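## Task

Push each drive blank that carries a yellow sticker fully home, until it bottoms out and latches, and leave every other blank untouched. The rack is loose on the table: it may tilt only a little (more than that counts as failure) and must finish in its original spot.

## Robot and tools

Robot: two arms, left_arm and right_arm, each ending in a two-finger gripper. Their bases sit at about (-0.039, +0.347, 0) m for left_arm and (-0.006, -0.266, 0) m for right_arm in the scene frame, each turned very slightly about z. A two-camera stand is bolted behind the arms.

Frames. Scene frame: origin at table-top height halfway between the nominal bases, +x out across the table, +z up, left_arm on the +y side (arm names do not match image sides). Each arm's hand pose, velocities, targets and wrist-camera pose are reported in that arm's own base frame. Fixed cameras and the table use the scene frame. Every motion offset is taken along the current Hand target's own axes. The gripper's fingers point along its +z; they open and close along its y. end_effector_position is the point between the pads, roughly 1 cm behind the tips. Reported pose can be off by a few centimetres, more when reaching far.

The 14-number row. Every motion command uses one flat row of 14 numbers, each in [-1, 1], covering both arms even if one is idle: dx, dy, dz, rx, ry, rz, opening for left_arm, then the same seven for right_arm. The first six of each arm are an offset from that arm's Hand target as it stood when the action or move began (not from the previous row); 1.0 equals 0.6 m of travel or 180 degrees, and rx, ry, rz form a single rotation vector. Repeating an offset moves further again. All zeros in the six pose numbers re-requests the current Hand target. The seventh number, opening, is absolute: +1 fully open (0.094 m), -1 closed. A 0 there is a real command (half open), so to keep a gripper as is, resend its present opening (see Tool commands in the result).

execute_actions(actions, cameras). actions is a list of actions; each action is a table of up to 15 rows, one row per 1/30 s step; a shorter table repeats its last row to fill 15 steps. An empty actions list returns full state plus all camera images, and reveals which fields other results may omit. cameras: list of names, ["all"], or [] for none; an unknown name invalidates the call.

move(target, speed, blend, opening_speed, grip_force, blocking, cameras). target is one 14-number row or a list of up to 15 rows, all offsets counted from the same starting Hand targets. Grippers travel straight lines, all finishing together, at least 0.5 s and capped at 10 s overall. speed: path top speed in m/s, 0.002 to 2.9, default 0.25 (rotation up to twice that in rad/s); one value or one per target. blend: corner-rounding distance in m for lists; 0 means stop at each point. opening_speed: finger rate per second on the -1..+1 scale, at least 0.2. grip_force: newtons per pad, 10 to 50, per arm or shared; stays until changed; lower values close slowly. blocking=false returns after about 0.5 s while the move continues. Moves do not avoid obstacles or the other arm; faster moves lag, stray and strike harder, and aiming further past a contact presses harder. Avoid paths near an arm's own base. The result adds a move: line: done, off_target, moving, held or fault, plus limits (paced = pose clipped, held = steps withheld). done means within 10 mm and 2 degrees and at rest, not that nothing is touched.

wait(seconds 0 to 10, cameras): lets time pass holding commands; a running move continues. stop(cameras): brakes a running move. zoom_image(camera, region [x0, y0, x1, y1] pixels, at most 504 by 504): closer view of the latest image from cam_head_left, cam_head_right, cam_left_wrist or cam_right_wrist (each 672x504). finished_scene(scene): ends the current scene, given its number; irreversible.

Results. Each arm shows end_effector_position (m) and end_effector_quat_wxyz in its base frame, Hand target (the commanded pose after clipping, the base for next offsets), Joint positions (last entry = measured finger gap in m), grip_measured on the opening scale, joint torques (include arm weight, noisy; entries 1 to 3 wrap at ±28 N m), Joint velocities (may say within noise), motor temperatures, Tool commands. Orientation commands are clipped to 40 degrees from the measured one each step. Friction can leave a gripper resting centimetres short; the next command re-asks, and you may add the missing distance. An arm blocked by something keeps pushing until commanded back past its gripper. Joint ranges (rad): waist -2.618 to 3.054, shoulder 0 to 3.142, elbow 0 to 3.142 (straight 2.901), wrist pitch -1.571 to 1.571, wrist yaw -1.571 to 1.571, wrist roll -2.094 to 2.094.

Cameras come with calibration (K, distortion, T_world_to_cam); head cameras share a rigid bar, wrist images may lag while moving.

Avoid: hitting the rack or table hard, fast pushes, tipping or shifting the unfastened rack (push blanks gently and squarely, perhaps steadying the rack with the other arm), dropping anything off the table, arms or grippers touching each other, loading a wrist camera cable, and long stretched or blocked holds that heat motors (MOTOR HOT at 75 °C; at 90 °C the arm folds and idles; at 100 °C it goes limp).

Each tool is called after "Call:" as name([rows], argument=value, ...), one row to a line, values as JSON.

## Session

Call:
execute_actions(actions=[])

Call:
zoom_image(camera="cam_head_left", region=[110, 170, 390, 310])

Call:
zoom_image(camera="cam_head_right", region=[110, 170, 390, 310])

Scene clock: 0.00 s.
left_arm: end_effector_position=(+0.3367, -0.0456, +0.2389) grip_measured=+1.000 end_effector_quat_wxyz=(+0.668, -0.164, +0.660, -0.301) | right_arm: end_effector_position=(+0.2368, +0.0844, +0.2615) grip_measured=+1.000 end_effector_quat_wxyz=(+0.698, +0.004, +0.662, +0.274)
Joint positions: left_arm=[-0.091 0.937 0.24 0.772 0.088 -0.673 0.094] | right_arm=[0.263 0.168 0.199 0.094 -0.104 0.394 0.094]
Joint velocities: within noise
Joint torques (N m): no reading
Motor temperatures (°C): left_arm=[25 25 27 29 23 21 22] | right_arm=[23 21 29 25 23 22 23]
Heat: left arm: 29 °C; right arm: 29 °C.
Hand target: left_arm +0.3367, -0.0456, +0.2494; +0.678, -0.159, +0.650, -0.303 | right_arm +0.2348, +0.0838, +0.2692; +0.704, +0.002, +0.654, +0.275
Tool commands: left_gripper/opening=+1.0 right_gripper/opening=+1.0
camera_calibration:
cam_left_wrist: T_world_to_cam=[[-0.189741, -0.772693, 0.605758, -0.11575], [-0.459569, -0.475312, -0.75025, 0.349695], [0.867637, -0.420741, -0.26492, -0.155188], [0, 0, 0, 1]] pos_world=[0.273393, 0.0114816, 0.291363]
cam_right_wrist: T_world_to_cam=[[0.356646, -0.850014, -0.38766, 0.0860135], [-0.427687, 0.220363, -0.876655, 0.349869], [0.830595, 0.478452, -0.284948, -0.0728501], [0, 0, 0, 1]] pos_world=[0.179467, 0.0308695, 0.3193]

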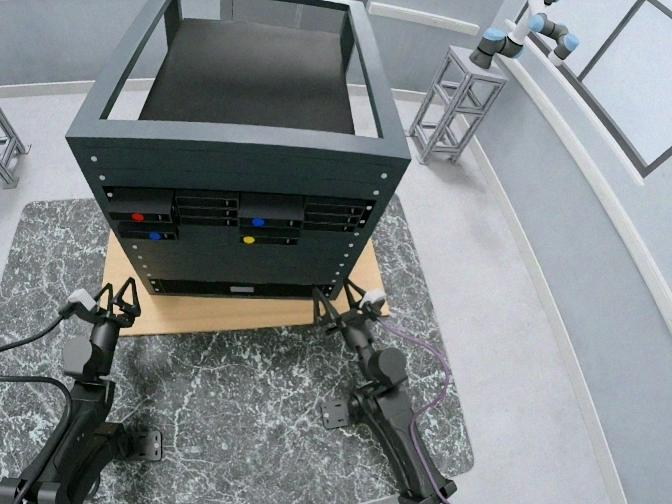

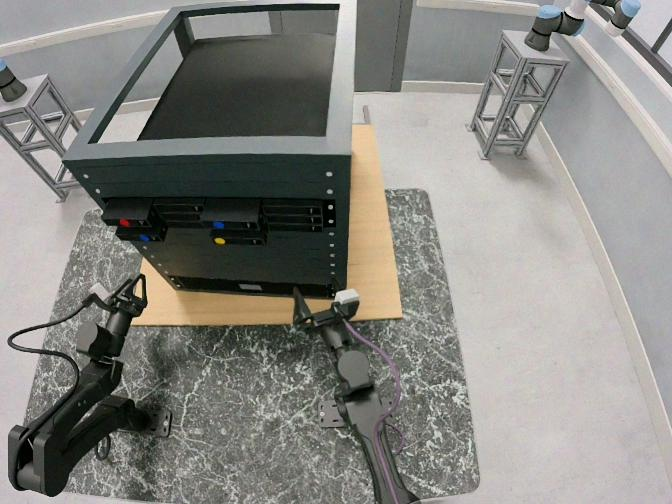

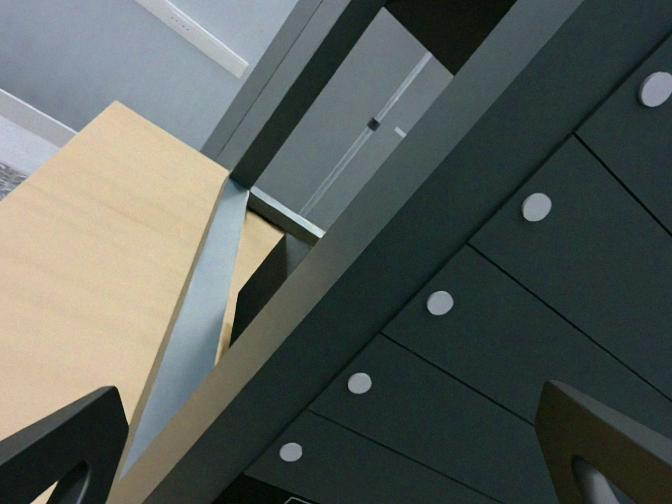

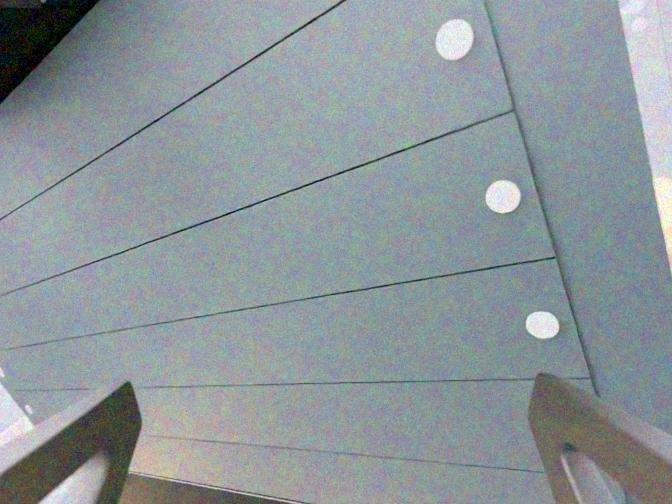

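Scaled by 1.800 from the camera's 672x504 image, which has a finer 960x720 frame.

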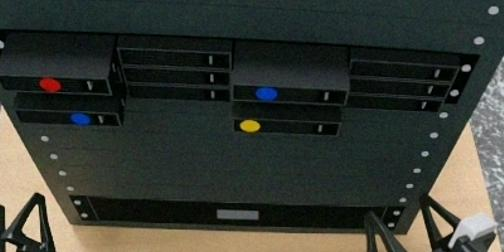

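Scaled by 1.800 from the camera's 672x504 image, which has a finer 960x720 frame.

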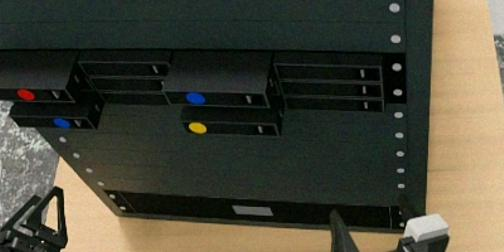

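Call:
zoom_image(camera="cam_head_left", region=[225, 185, 325, 255])

Call:
zoom_image(camera="cam_head_right", region=[190, 185, 290, 255])

Scaled by 5.040 from the camera's 672x504 image, which has a finer 960x720 frame.

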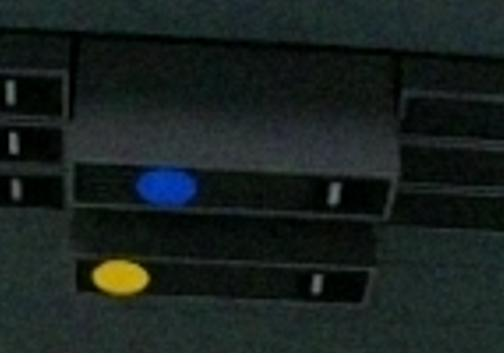

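Scaled by 5.040 from the camera's 672x504 image, which has a finer 960x720 frame.

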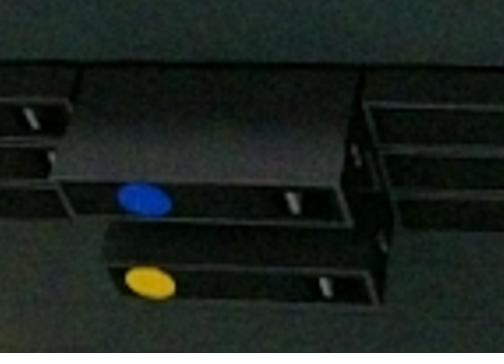

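Call:
move(target=[0,0,0,0,0,0,1,-0.1172,0.3260,0.0813,0.1212,-0.0890,-0.1511,-1], speed=0.15, cameras=["cam_right_wrist","cam_head_left"])

Call:
zoom_image(camera="cam_head_left", region=[215, 185, 325, 275])

Scene clock: 89.87 s.
left_arm: end_effector_position=(+0.3367, -0.0456, +0.2389) grip_measured=+1.000 end_effector_quat_wxyz=(+0.668, -0.164, +0.660, -0.301) | right_arm: end_effector_position=(+0.2085, +0.2443, +0.3950) grip_measured=-0.988 end_effector_quat_wxyz=(+0.791, -0.059, +0.608, -0.034)
Joint positions: left_arm=[-0.091 0.937 0.24 0.772 0.088 -0.673 0.094] | right_arm=[1.422 1.323 0.755 1.481 1.244 -1.027 0.001]
Joint torques (N m): left_arm=[0.03 -1.89 6.78 1.78 -0.02 0.01] | right_arm=[0.4 -2.51 8.32 1.84 -0.74 -0.03]
Motor temperatures (°C): left_arm=[25 25 28 35 23 21 22] | right_arm=[23 21 31 31 23 22 23]
Heat: left arm: 35 °C; right arm: 31 °C.
Hand target: left_arm +0.3367, -0.0456, +0.2494; +0.678, -0.159, +0.650, -0.303 | right_arm +0.2052, +0.2397, +0.4120; +0.819, +0.019, +0.573, -0.027
Off the commanded pose: left_arm 0.010 m, 2 deg | right_arm 0.018 m, 10 deg.
joint sent to its limit (right arm) — joint 4 (wrist pitch), upper limit. The joint targets are off in orientation, not in position.
move: off_target (right_arm)
camera_calibration:
cam_right_wrist: T_world_to_cam=[[0.00245833, -0.993658, 0.112415, 0.195163], [-0.177646, -0.111062, -0.977807, 0.488405], [0.984091, -0.0175663, -0.176792, -0.041396], [0, 0, 0, 1]] pos_world=[0.127021, 0.247441, 0.448309]
Images, in order (width x height): cam_head_left 672x504, cam_right_wrist 672x504.

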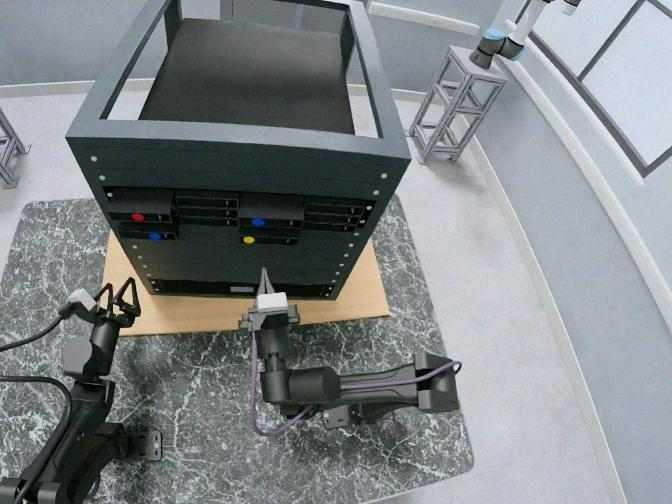

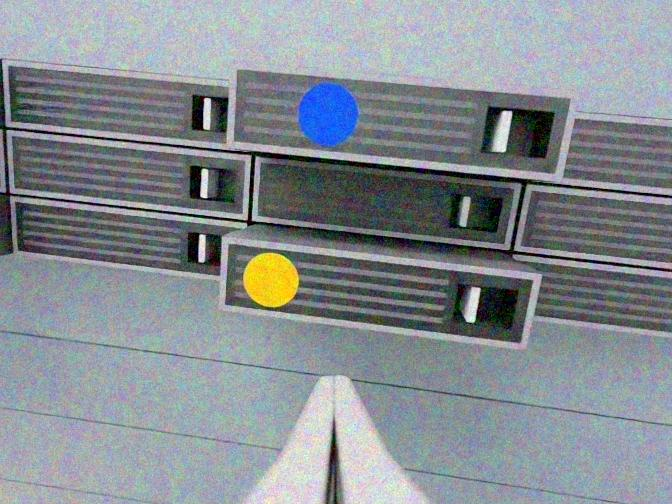

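Scaled by 4.582 from the camera's 672x504 image, which has a finer 960x720 frame.

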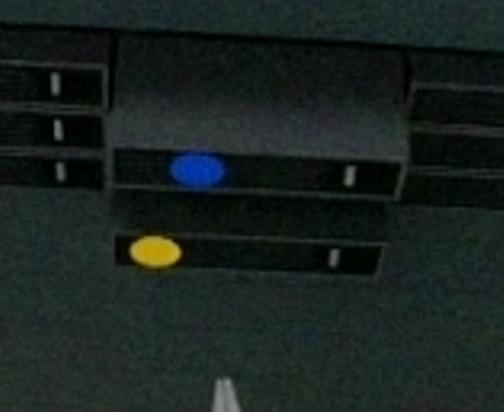

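Call:
move(target=[0,0,0,0,0,0,1,0.0053,-0.0153,0.049,0,0,0,-1], speed=0.1, cameras=["cam_right_wrist","cam_head_left"])

Call:
zoom_image(camera="cam_head_left", region=[215, 185, 325, 275])

Scene clock: 113.13 s.
left_arm: end_effector_position=(+0.3367, -0.0456, +0.2389) grip_measured=+1.000 end_effector_quat_wxyz=(+0.668, -0.164, +0.660, -0.301) | right_arm: end_effector_position=(+0.2342, +0.2348, +0.3988) grip_measured=-0.988 end_effector_quat_wxyz=(+0.800, -0.036, +0.596, -0.060)
Joint positions: left_arm=[-0.091 0.937 0.24 0.772 0.088 -0.673 0.094] | right_arm=[1.313 1.356 0.773 1.481 1.194 -0.997 0.001]
Joint torques (N m): left_arm=[0.03 -1.89 6.78 1.78 -0.02 0.01] | right_arm=[-0.61 -2.76 8.65 1.89 -0.81 0.16]
Heat: left arm: 36 °C; right arm: 31 °C.
Hand target: left_arm +0.3367, -0.0456, +0.2494; +0.678, -0.159, +0.650, -0.303 | right_arm +0.2332, +0.2287, +0.4191; +0.819, +0.019, +0.573, -0.027
Off the commanded pose: left_arm 0.010 m, 2 deg | right_arm 0.021 m, 8 deg.
joint sent to its limit (right arm) — joint 4 (wrist pitch), upper limit. The joint targets still meet the commanded pose.
move: off_target (right_arm)
camera_calibration:
cam_right_wrist: T_world_to_cam=[[-0.0701973, -0.991892, 0.105936, 0.204369], [-0.15028, -0.0944708, -0.984119, 0.487801], [0.986148, -0.0850027, -0.14243, -0.0645276], [0, 0, 0, 1]] pos_world=[0.151287, 0.24331, 0.449214]
Images, in order (width x height): cam_head_left 672x504, cam_right_wrist 672x504.

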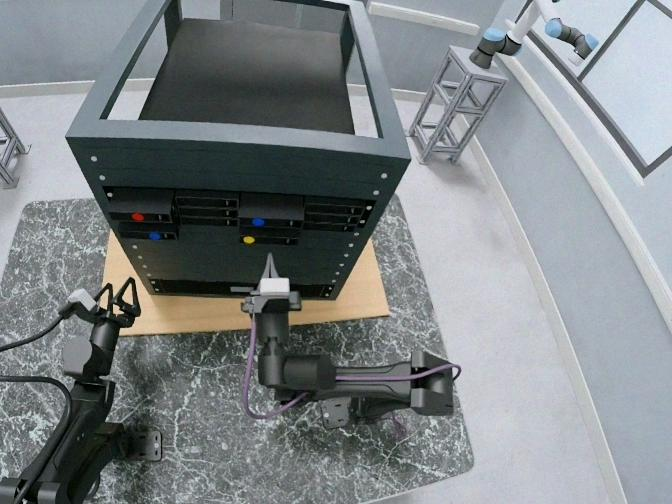

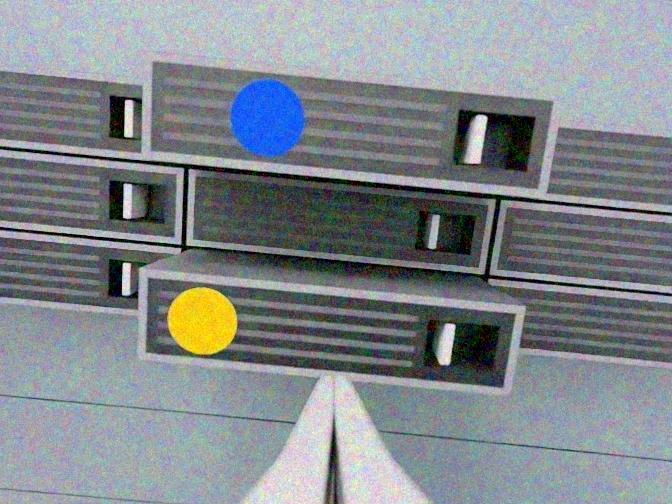

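Scaled by 4.582 from the camera's 672x504 image, which has a finer 960x720 frame.

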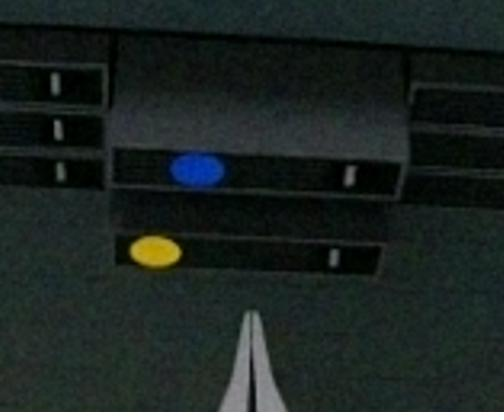

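Call:
move(target=[0,0,0,0,0,0,1,-0.0112,0,0.0182,0,0,0,-1], speed=0.06, cameras=["cam_right_wrist"])

Scene clock: 123.20 s.
left_arm: end_effector_position=(+0.3367, -0.0456, +0.2389) grip_measured=+1.000 end_effector_quat_wxyz=(+0.668, -0.164, +0.660, -0.301) | right_arm: end_effector_position=(+0.2411, +0.2302, +0.4132) grip_measured=-0.988 end_effector_quat_wxyz=(+0.807, -0.010, +0.588, -0.051)
Joint positions: left_arm=[-0.091 0.937 0.24 0.772 0.088 -0.673 0.094] | right_arm=[1.282 1.363 0.817 1.48 1.178 -0.976 0.001]
Joint torques (N m): left_arm=[0.02 -1.89 6.76 1.78 -0.02 0.01] | right_arm=[-0.61 -2.86 8.55 1.3 -0.85 0.14]
Heat: left arm: 36 °C; right arm: 31 °C.
Hand target: left_arm +0.3367, -0.0456, +0.2494; +0.678, -0.159, +0.650, -0.303 | right_arm +0.2411, +0.2282, +0.4291; +0.819, +0.019, +0.573, -0.027
Off the commanded pose: left_arm 0.010 m, 2 deg | right_arm 0.016 m, 5 deg.
move: off_target (right_arm)
camera_calibration:
cam_right_wrist: T_world_to_cam=[[-0.0864928, -0.994858, 0.0526976, 0.225431], [-0.129028, -0.041264, -0.990782, 0.487934], [0.987862, -0.0924949, -0.124795, -0.0756235], [0, 0, 0, 1]] pos_world=[0.157161, 0.237411, 0.462119]
Images, in order (width x height): cam_right_wrist 672x504.

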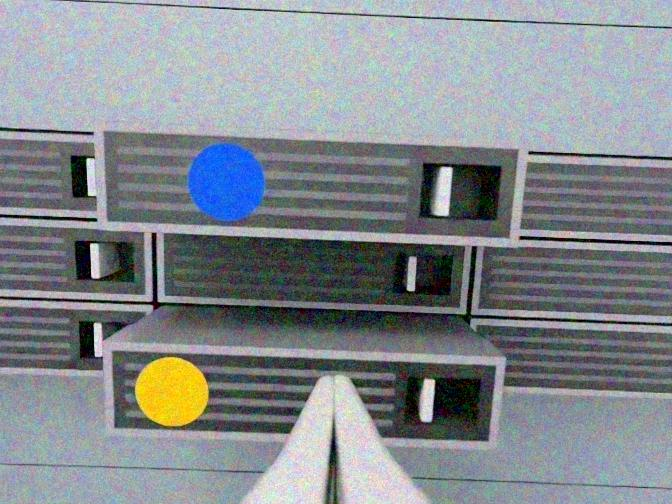

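Call:
move(target=[0,0,0,0,0,0,1,0.0133,0.009,0.027,0,0,0,-1], speed=0.05, cameras=["cam_right_wrist"])

Scene clock: 129.97 s.
left_arm: end_effector_position=(+0.3367, -0.0456, +0.2389) grip_measured=+1.000 end_effector_quat_wxyz=(+0.668, -0.164, +0.660, -0.301) | right_arm: end_effector_position=(+0.2570, +0.2286, +0.4154) grip_measured=-0.988 end_effector_quat_wxyz=(+0.812, +0.014, +0.582, -0.037)
Joint positions: left_arm=[-0.091 0.937 0.24 0.772 0.088 -0.673 0.094] | right_arm=[1.221 1.38 0.838 1.429 1.142 -0.861 0.001]
Joint torques (N m): left_arm=[0.03 -1.91 6.78 1.78 -0.02 0.01] | right_arm=[-0.66 -3.14 8.79 0.75 -0.82 0.14]
Heat: left arm: 36 °C; right arm: 31 °C.
Hand target: left_arm +0.3367, -0.0456, +0.2494; +0.678, -0.159, +0.650, -0.303 | right_arm +0.2594, +0.2323, +0.4272; +0.819, +0.019, +0.573, -0.027
Off the commanded pose: left_arm 0.010 m, 2 deg | right_arm 0.013 m, 2 deg.
move: off_target (right_arm)
camera_calibration:
cam_right_wrist: T_world_to_cam=[[-0.0903988, -0.9959, -0.0033174, 0.249574], [-0.110538, 0.013344, -0.993782, 0.476165], [0.989752, -0.08947, -0.111291, -0.0980678], [0, 0, 0, 1]] pos_world=[0.172258, 0.233423, 0.463118]
Images, in order (width x height): cam_right_wrist 672x504.

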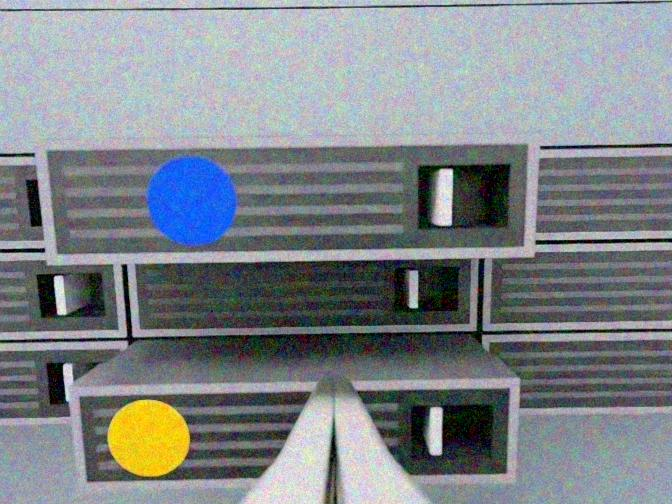

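Call:
move(target=[0,0,0,0,0,0,1,0.0165,0.008,-0.016,0,0,0,-1], speed=0.06, cameras=["cam_right_wrist"])

Scene clock: 139.60 s.
left_arm: end_effector_position=(+0.3367, -0.0456, +0.2389) grip_measured=+1.000 end_effector_quat_wxyz=(+0.668, -0.164, +0.660, -0.301) | right_arm: end_effector_position=(+0.2569, +0.2373, +0.4083) grip_measured=-0.988 end_effector_quat_wxyz=(+0.812, +0.004, +0.582, -0.042)
Joint positions: left_arm=[-0.091 0.937 0.24 0.772 0.088 -0.673 0.094] | right_arm=[1.231 1.416 0.838 1.464 1.142 -0.883 0.001]
Joint torques (N m): left_arm=[0.02 -1.89 6.78 1.78 -0.02 0.01] | right_arm=[0.51 -3.28 6.67 1.44 -0.66 -0.04]
Heat: left arm: 36 °C; right arm: 32 °C.
Hand target: left_arm +0.3367, -0.0456, +0.2494; +0.678, -0.159, +0.650, -0.303 | right_arm +0.2541, +0.2375, +0.4146; +0.819, +0.019, +0.573, -0.027
Off the commanded pose: left_arm 0.010 m, 2 deg | right_arm 0.007 m, 3 deg.
move: off_target (right_arm)
camera_calibration:
cam_right_wrist: T_world_to_cam=[[-0.087495, -0.996012, 0.0174849, 0.249039], [-0.112711, -0.00754149, -0.993599, 0.474375], [0.989768, -0.0889057, -0.111601, -0.0979085], [0, 0, 0, 1]] pos_world=[0.172164, 0.242918, 0.456058]
Images, in order (width x height): cam_right_wrist 672x504.

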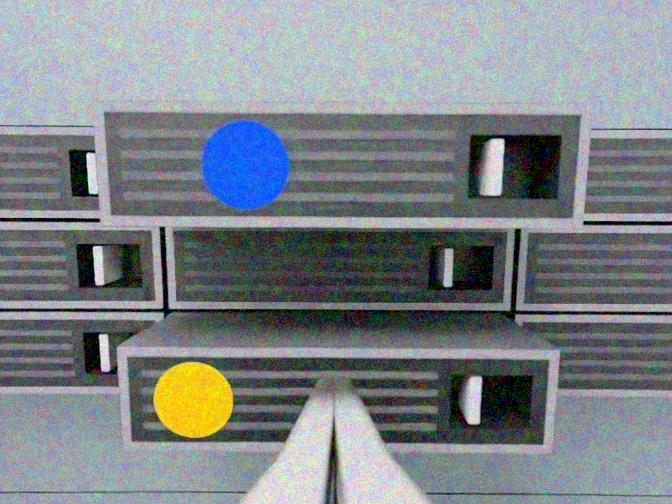

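Call:
move(target=[0,0,0,0,0,0,1,0.005,0,0.0283,0,0,0,-1], speed=0.05, cameras=["cam_right_wrist"])

Scene clock: 145.87 s.
left_arm: end_effector_position=(+0.3367, -0.0456, +0.2389) grip_measured=+1.000 end_effector_quat_wxyz=(+0.668, -0.164, +0.660, -0.301) | right_arm: end_effector_position=(+0.2691, +0.2340, +0.4060) grip_measured=-0.988 end_effector_quat_wxyz=(+0.813, +0.014, +0.582, -0.037)
Joint positions: left_arm=[-0.091 0.937 0.24 0.772 0.088 -0.673 0.094] | right_arm=[1.185 1.416 0.838 1.409 1.118 -0.8 0.001]
Joint torques (N m): left_arm=[0.03 -1.89 6.78 1.78 -0.02 0.01] | right_arm=[-0.62 -3.92 8.4 0.83 -0.77 0.12]
Heat: left arm: 37 °C; right arm: 31 °C.
Hand target: left_arm +0.3367, -0.0456, +0.2494; +0.678, -0.159, +0.650, -0.303 | right_arm +0.2710, +0.2364, +0.4176; +0.819, +0.019, +0.573, -0.027
Off the commanded pose: left_arm 0.010 m, 2 deg | right_arm 0.012 m, 2 deg.
move: off_target (right_arm)
camera_calibration:
cam_right_wrist: T_world_to_cam=[[-0.0909499, -0.995851, -0.00291543, 0.256012], [-0.109968, 0.0129528, -0.993851, 0.467997], [0.989765, -0.09007, -0.11069, -0.110641], [0, 0, 0, 1]] pos_world=[0.184257, 0.238922, 0.453619]
Images, in order (width x height): cam_right_wrist 672x504.

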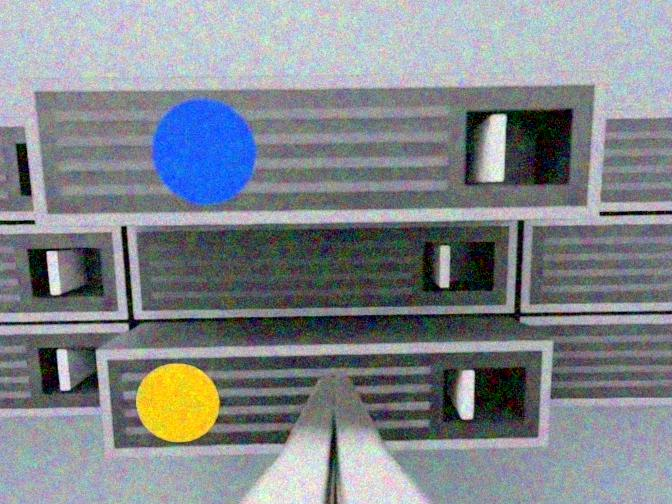

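Call:
move(target=[0,0,0,0,0,0,1,0.0083,0,0.0325,0,0,0,-1], speed=0.05, cameras=["cam_right_wrist"])

Scene clock: 155.90 s.
left_arm: end_effector_position=(+0.3367, -0.0456, +0.2389) grip_measured=+1.000 end_effector_quat_wxyz=(+0.668, -0.164, +0.660, -0.301) | right_arm: end_effector_position=(+0.2883, +0.2315, +0.4069) grip_measured=-0.988 end_effector_quat_wxyz=(+0.813, +0.016, +0.582, -0.037)
Joint positions: left_arm=[-0.091 0.937 0.24 0.772 0.088 -0.673 0.094] | right_arm=[1.116 1.416 0.86 1.299 1.072 -0.697 0.001]
Joint torques (N m): left_arm=[0.03 -1.89 6.78 1.78 -0.02 0.01] | right_arm=[-0.68 -3.96 9.01 0.92 -0.7 0.17]
Heat: left arm: 37 °C; right arm: 32 °C.
Hand target: left_arm +0.3367, -0.0456, +0.2494; +0.678, -0.159, +0.650, -0.303 | right_arm +0.2910, +0.2351, +0.4196; +0.819, +0.019, +0.573, -0.027
Off the commanded pose: left_arm 0.010 m, 2 deg | right_arm 0.013 m, 2 deg.
move: off_target (right_arm)
camera_calibration:
cam_right_wrist: T_world_to_cam=[[-0.0938829, -0.995561, -0.00661628, 0.25758], [-0.10952, 0.0169327, -0.99384, 0.469989], [0.989541, -0.09258, -0.110624, -0.129147], [0, 0, 0, 1]] pos_world=[0.203452, 0.236522, 0.454512]
Images, in order (width x height): cam_right_wrist 672x504.

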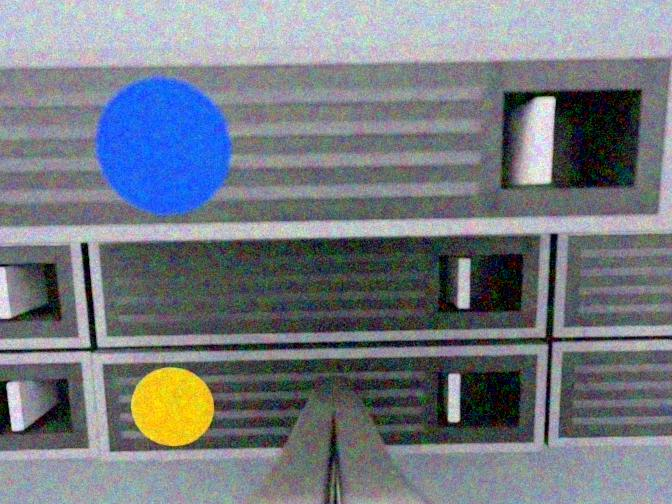

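Call:
move([
  [0,0,0,0,0,0,1,0.0065,0,0.0185,0,0,0,-1],
  [0,0,0,0,0,0,1,0.0115,0,0.035,0,0,0,-1],
], speed=0.04, blend=0.005, cameras=["cam_right_wrist"])

Scene clock: 164.43 s.
left_arm: end_effector_position=(+0.3367, -0.0456, +0.2389) grip_measured=+1.000 end_effector_quat_wxyz=(+0.668, -0.164, +0.660, -0.301) | right_arm: end_effector_position=(+0.2921, +0.2311, +0.4069) grip_measured=-0.988 end_effector_quat_wxyz=(+0.814, +0.033, +0.580, -0.012)
Joint positions: left_arm=[-0.091 0.937 0.24 0.772 0.088 -0.673 0.094] | right_arm=[1.102 1.416 0.862 1.28 1.059 -0.617 0.001]
Joint torques (N m): left_arm=[0.03 -1.89 6.78 1.78 -0.02 0.01] | right_arm=[-5.24 -2.97 10.81 0.28 -1.14 0.16]
Heat: left arm: 37 °C; right arm: 32 °C.
Hand target: left_arm +0.3367, -0.0456, +0.2494; +0.678, -0.159, +0.650, -0.303 | right_arm +0.3131, +0.2337, +0.4203; +0.819, +0.019, +0.573, -0.027
Off the commanded pose: left_arm 0.010 m, 2 deg | right_arm 0.025 m, 2 deg.
move: off_target (right_arm)
camera_calibration:
cam_right_wrist: T_world_to_cam=[[-0.0719527, -0.995386, -0.0634798, 0.274201], [-0.10453, 0.0708197, -0.991997, 0.455796], [0.991915, -0.0647413, -0.109143, -0.14066], [0, 0, 0, 1]] pos_world=[0.206897, 0.23155, 0.454203]
Images, in order (width x height): cam_right_wrist 672x504.

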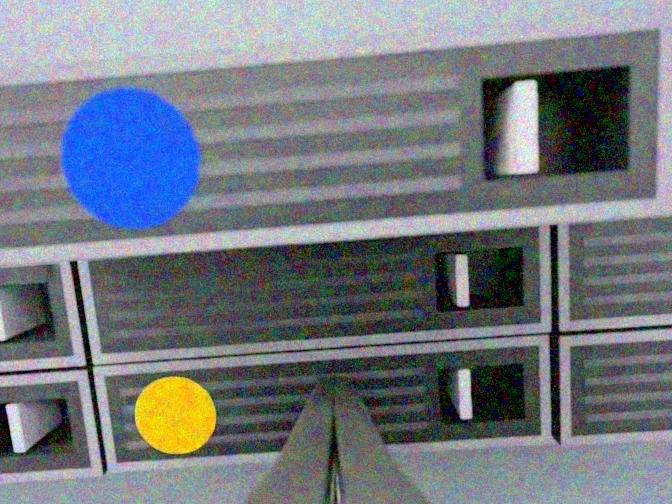

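Call:
move(target=[0,0,0,0,0,0,1,0.004,0,0.012,0,0,0,-1], speed=0.04, cameras=[])

Call:
move([
  [0,0,0,0,0,0,1,-0.008,0,-0.054,0,0,0,-1],
  [0,0,0,0,0,0,1,-0.04,0,-0.13,0,0,0,-1],
], speed=0.1, blend=0.01, cameras=["cam_right_wrist","cam_head_left"])

Call:
zoom_image(camera="cam_head_left", region=[225, 185, 325, 255])

Scene clock: 173.70 s.
left_arm: end_effector_position=(+0.3367, -0.0456, +0.2389) grip_measured=+1.000 end_effector_quat_wxyz=(+0.668, -0.164, +0.660, -0.301) | right_arm: end_effector_position=(+0.2926, +0.2308, +0.4069) grip_measured=-0.988 end_effector_quat_wxyz=(+0.814, +0.039, +0.580, -0.004)
Joint positions: left_arm=[-0.091 0.937 0.24 0.772 0.088 -0.673 0.094] | right_arm=[1.1 1.416 0.862 1.279 1.058 -0.595 0.001]
Joint torques (N m): left_arm=[0.03 -1.89 6.76 1.78 -0.02 0.01] | right_arm=[-6.89 -2.54 11.32 0.09 -1.29 0.22]
Heat: left arm: 37 °C; right arm: 32 °C.
Hand target: left_arm +0.3367, -0.0456, +0.2494; +0.678, -0.159, +0.650, -0.303 | right_arm +0.3207, +0.2331, +0.4204; +0.819, +0.019, +0.573, -0.027
Off the commanded pose: left_arm 0.010 m, 2 deg | right_arm 0.031 m, 4 deg.
move: off_target (right_arm)
No camera images: "cameras" was empty.

Scene clock: 175.30 s.
left_arm: end_effector_position=(+0.3367, -0.0456, +0.2389) grip_measured=+1.000 end_effector_quat_wxyz=(+0.668, -0.164, +0.660, -0.301) | right_arm: end_effector_position=(+0.2444, +0.2457, +0.4130) grip_measured=-0.988 end_effector_quat_wxyz=(+0.807, -0.013, +0.588, -0.047)
Joint positions: left_arm=[-0.091 0.937 0.24 0.772 0.088 -0.673 0.094] | right_arm=[1.285 1.416 0.862 1.472 1.174 -0.958 0.001]
Joint torques (N m): left_arm=[0.02 -1.89 6.76 1.78 -0.02 0.01] | right_arm=[0.5 -3.88 4.52 1.97 -0.71 -0.04]
Heat: left arm: 37 °C; right arm: 32 °C.
Hand target: left_arm +0.3367, -0.0456, +0.2494; +0.678, -0.159, +0.650, -0.303 | right_arm +0.2393, +0.2385, +0.4164; +0.819, +0.019, +0.573, -0.027
Off the commanded pose: left_arm 0.010 m, 2 deg | right_arm 0.009 m, 5 deg.
joint sent to its limit (right arm) — joint 4 (wrist pitch), upper limit. The joint targets still meet the commanded pose.
move: off_target (right_arm)
camera_calibration:
cam_right_wrist: T_world_to_cam=[[-0.0756505, -0.995762, 0.0523008, 0.238822], [-0.12904, -0.0422335, -0.99074, 0.488976], [0.98875, -0.0816988, -0.125298, -0.0801195], [0, 0, 0, 1]] pos_world=[0.160382, 0.251915, 0.461918]
Images, in order (width x height): cam_head_left 672x504, cam_right_wrist 672x504.

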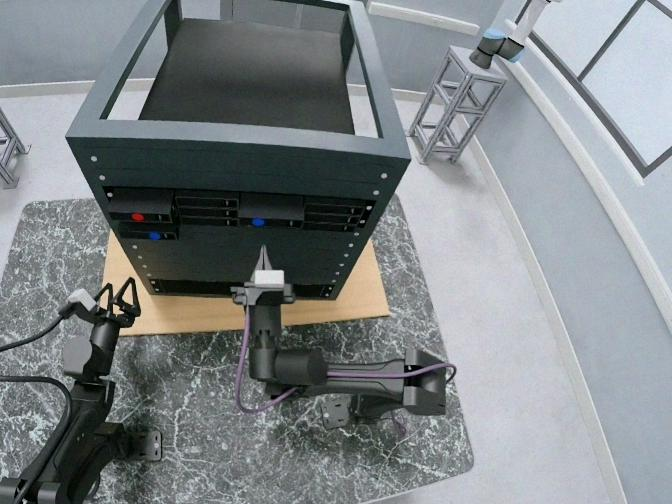

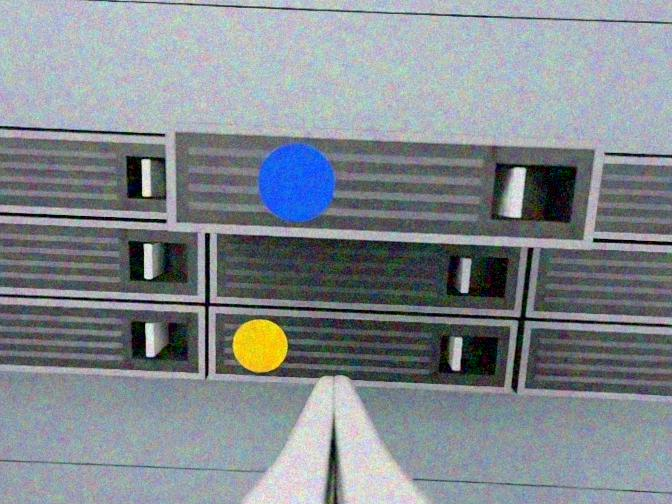

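Scaled by 5.040 from the camera's 672x504 image, which has a finer 960x720 frame.

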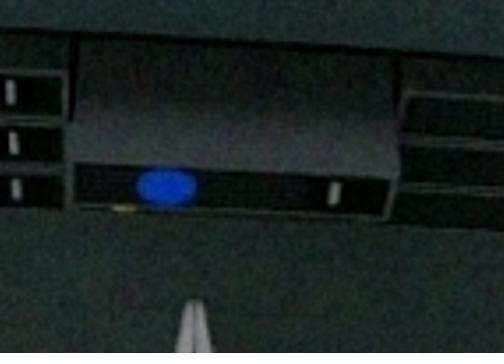

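Call:
finished_scene(scene=3)

The scene is finished: the task was done.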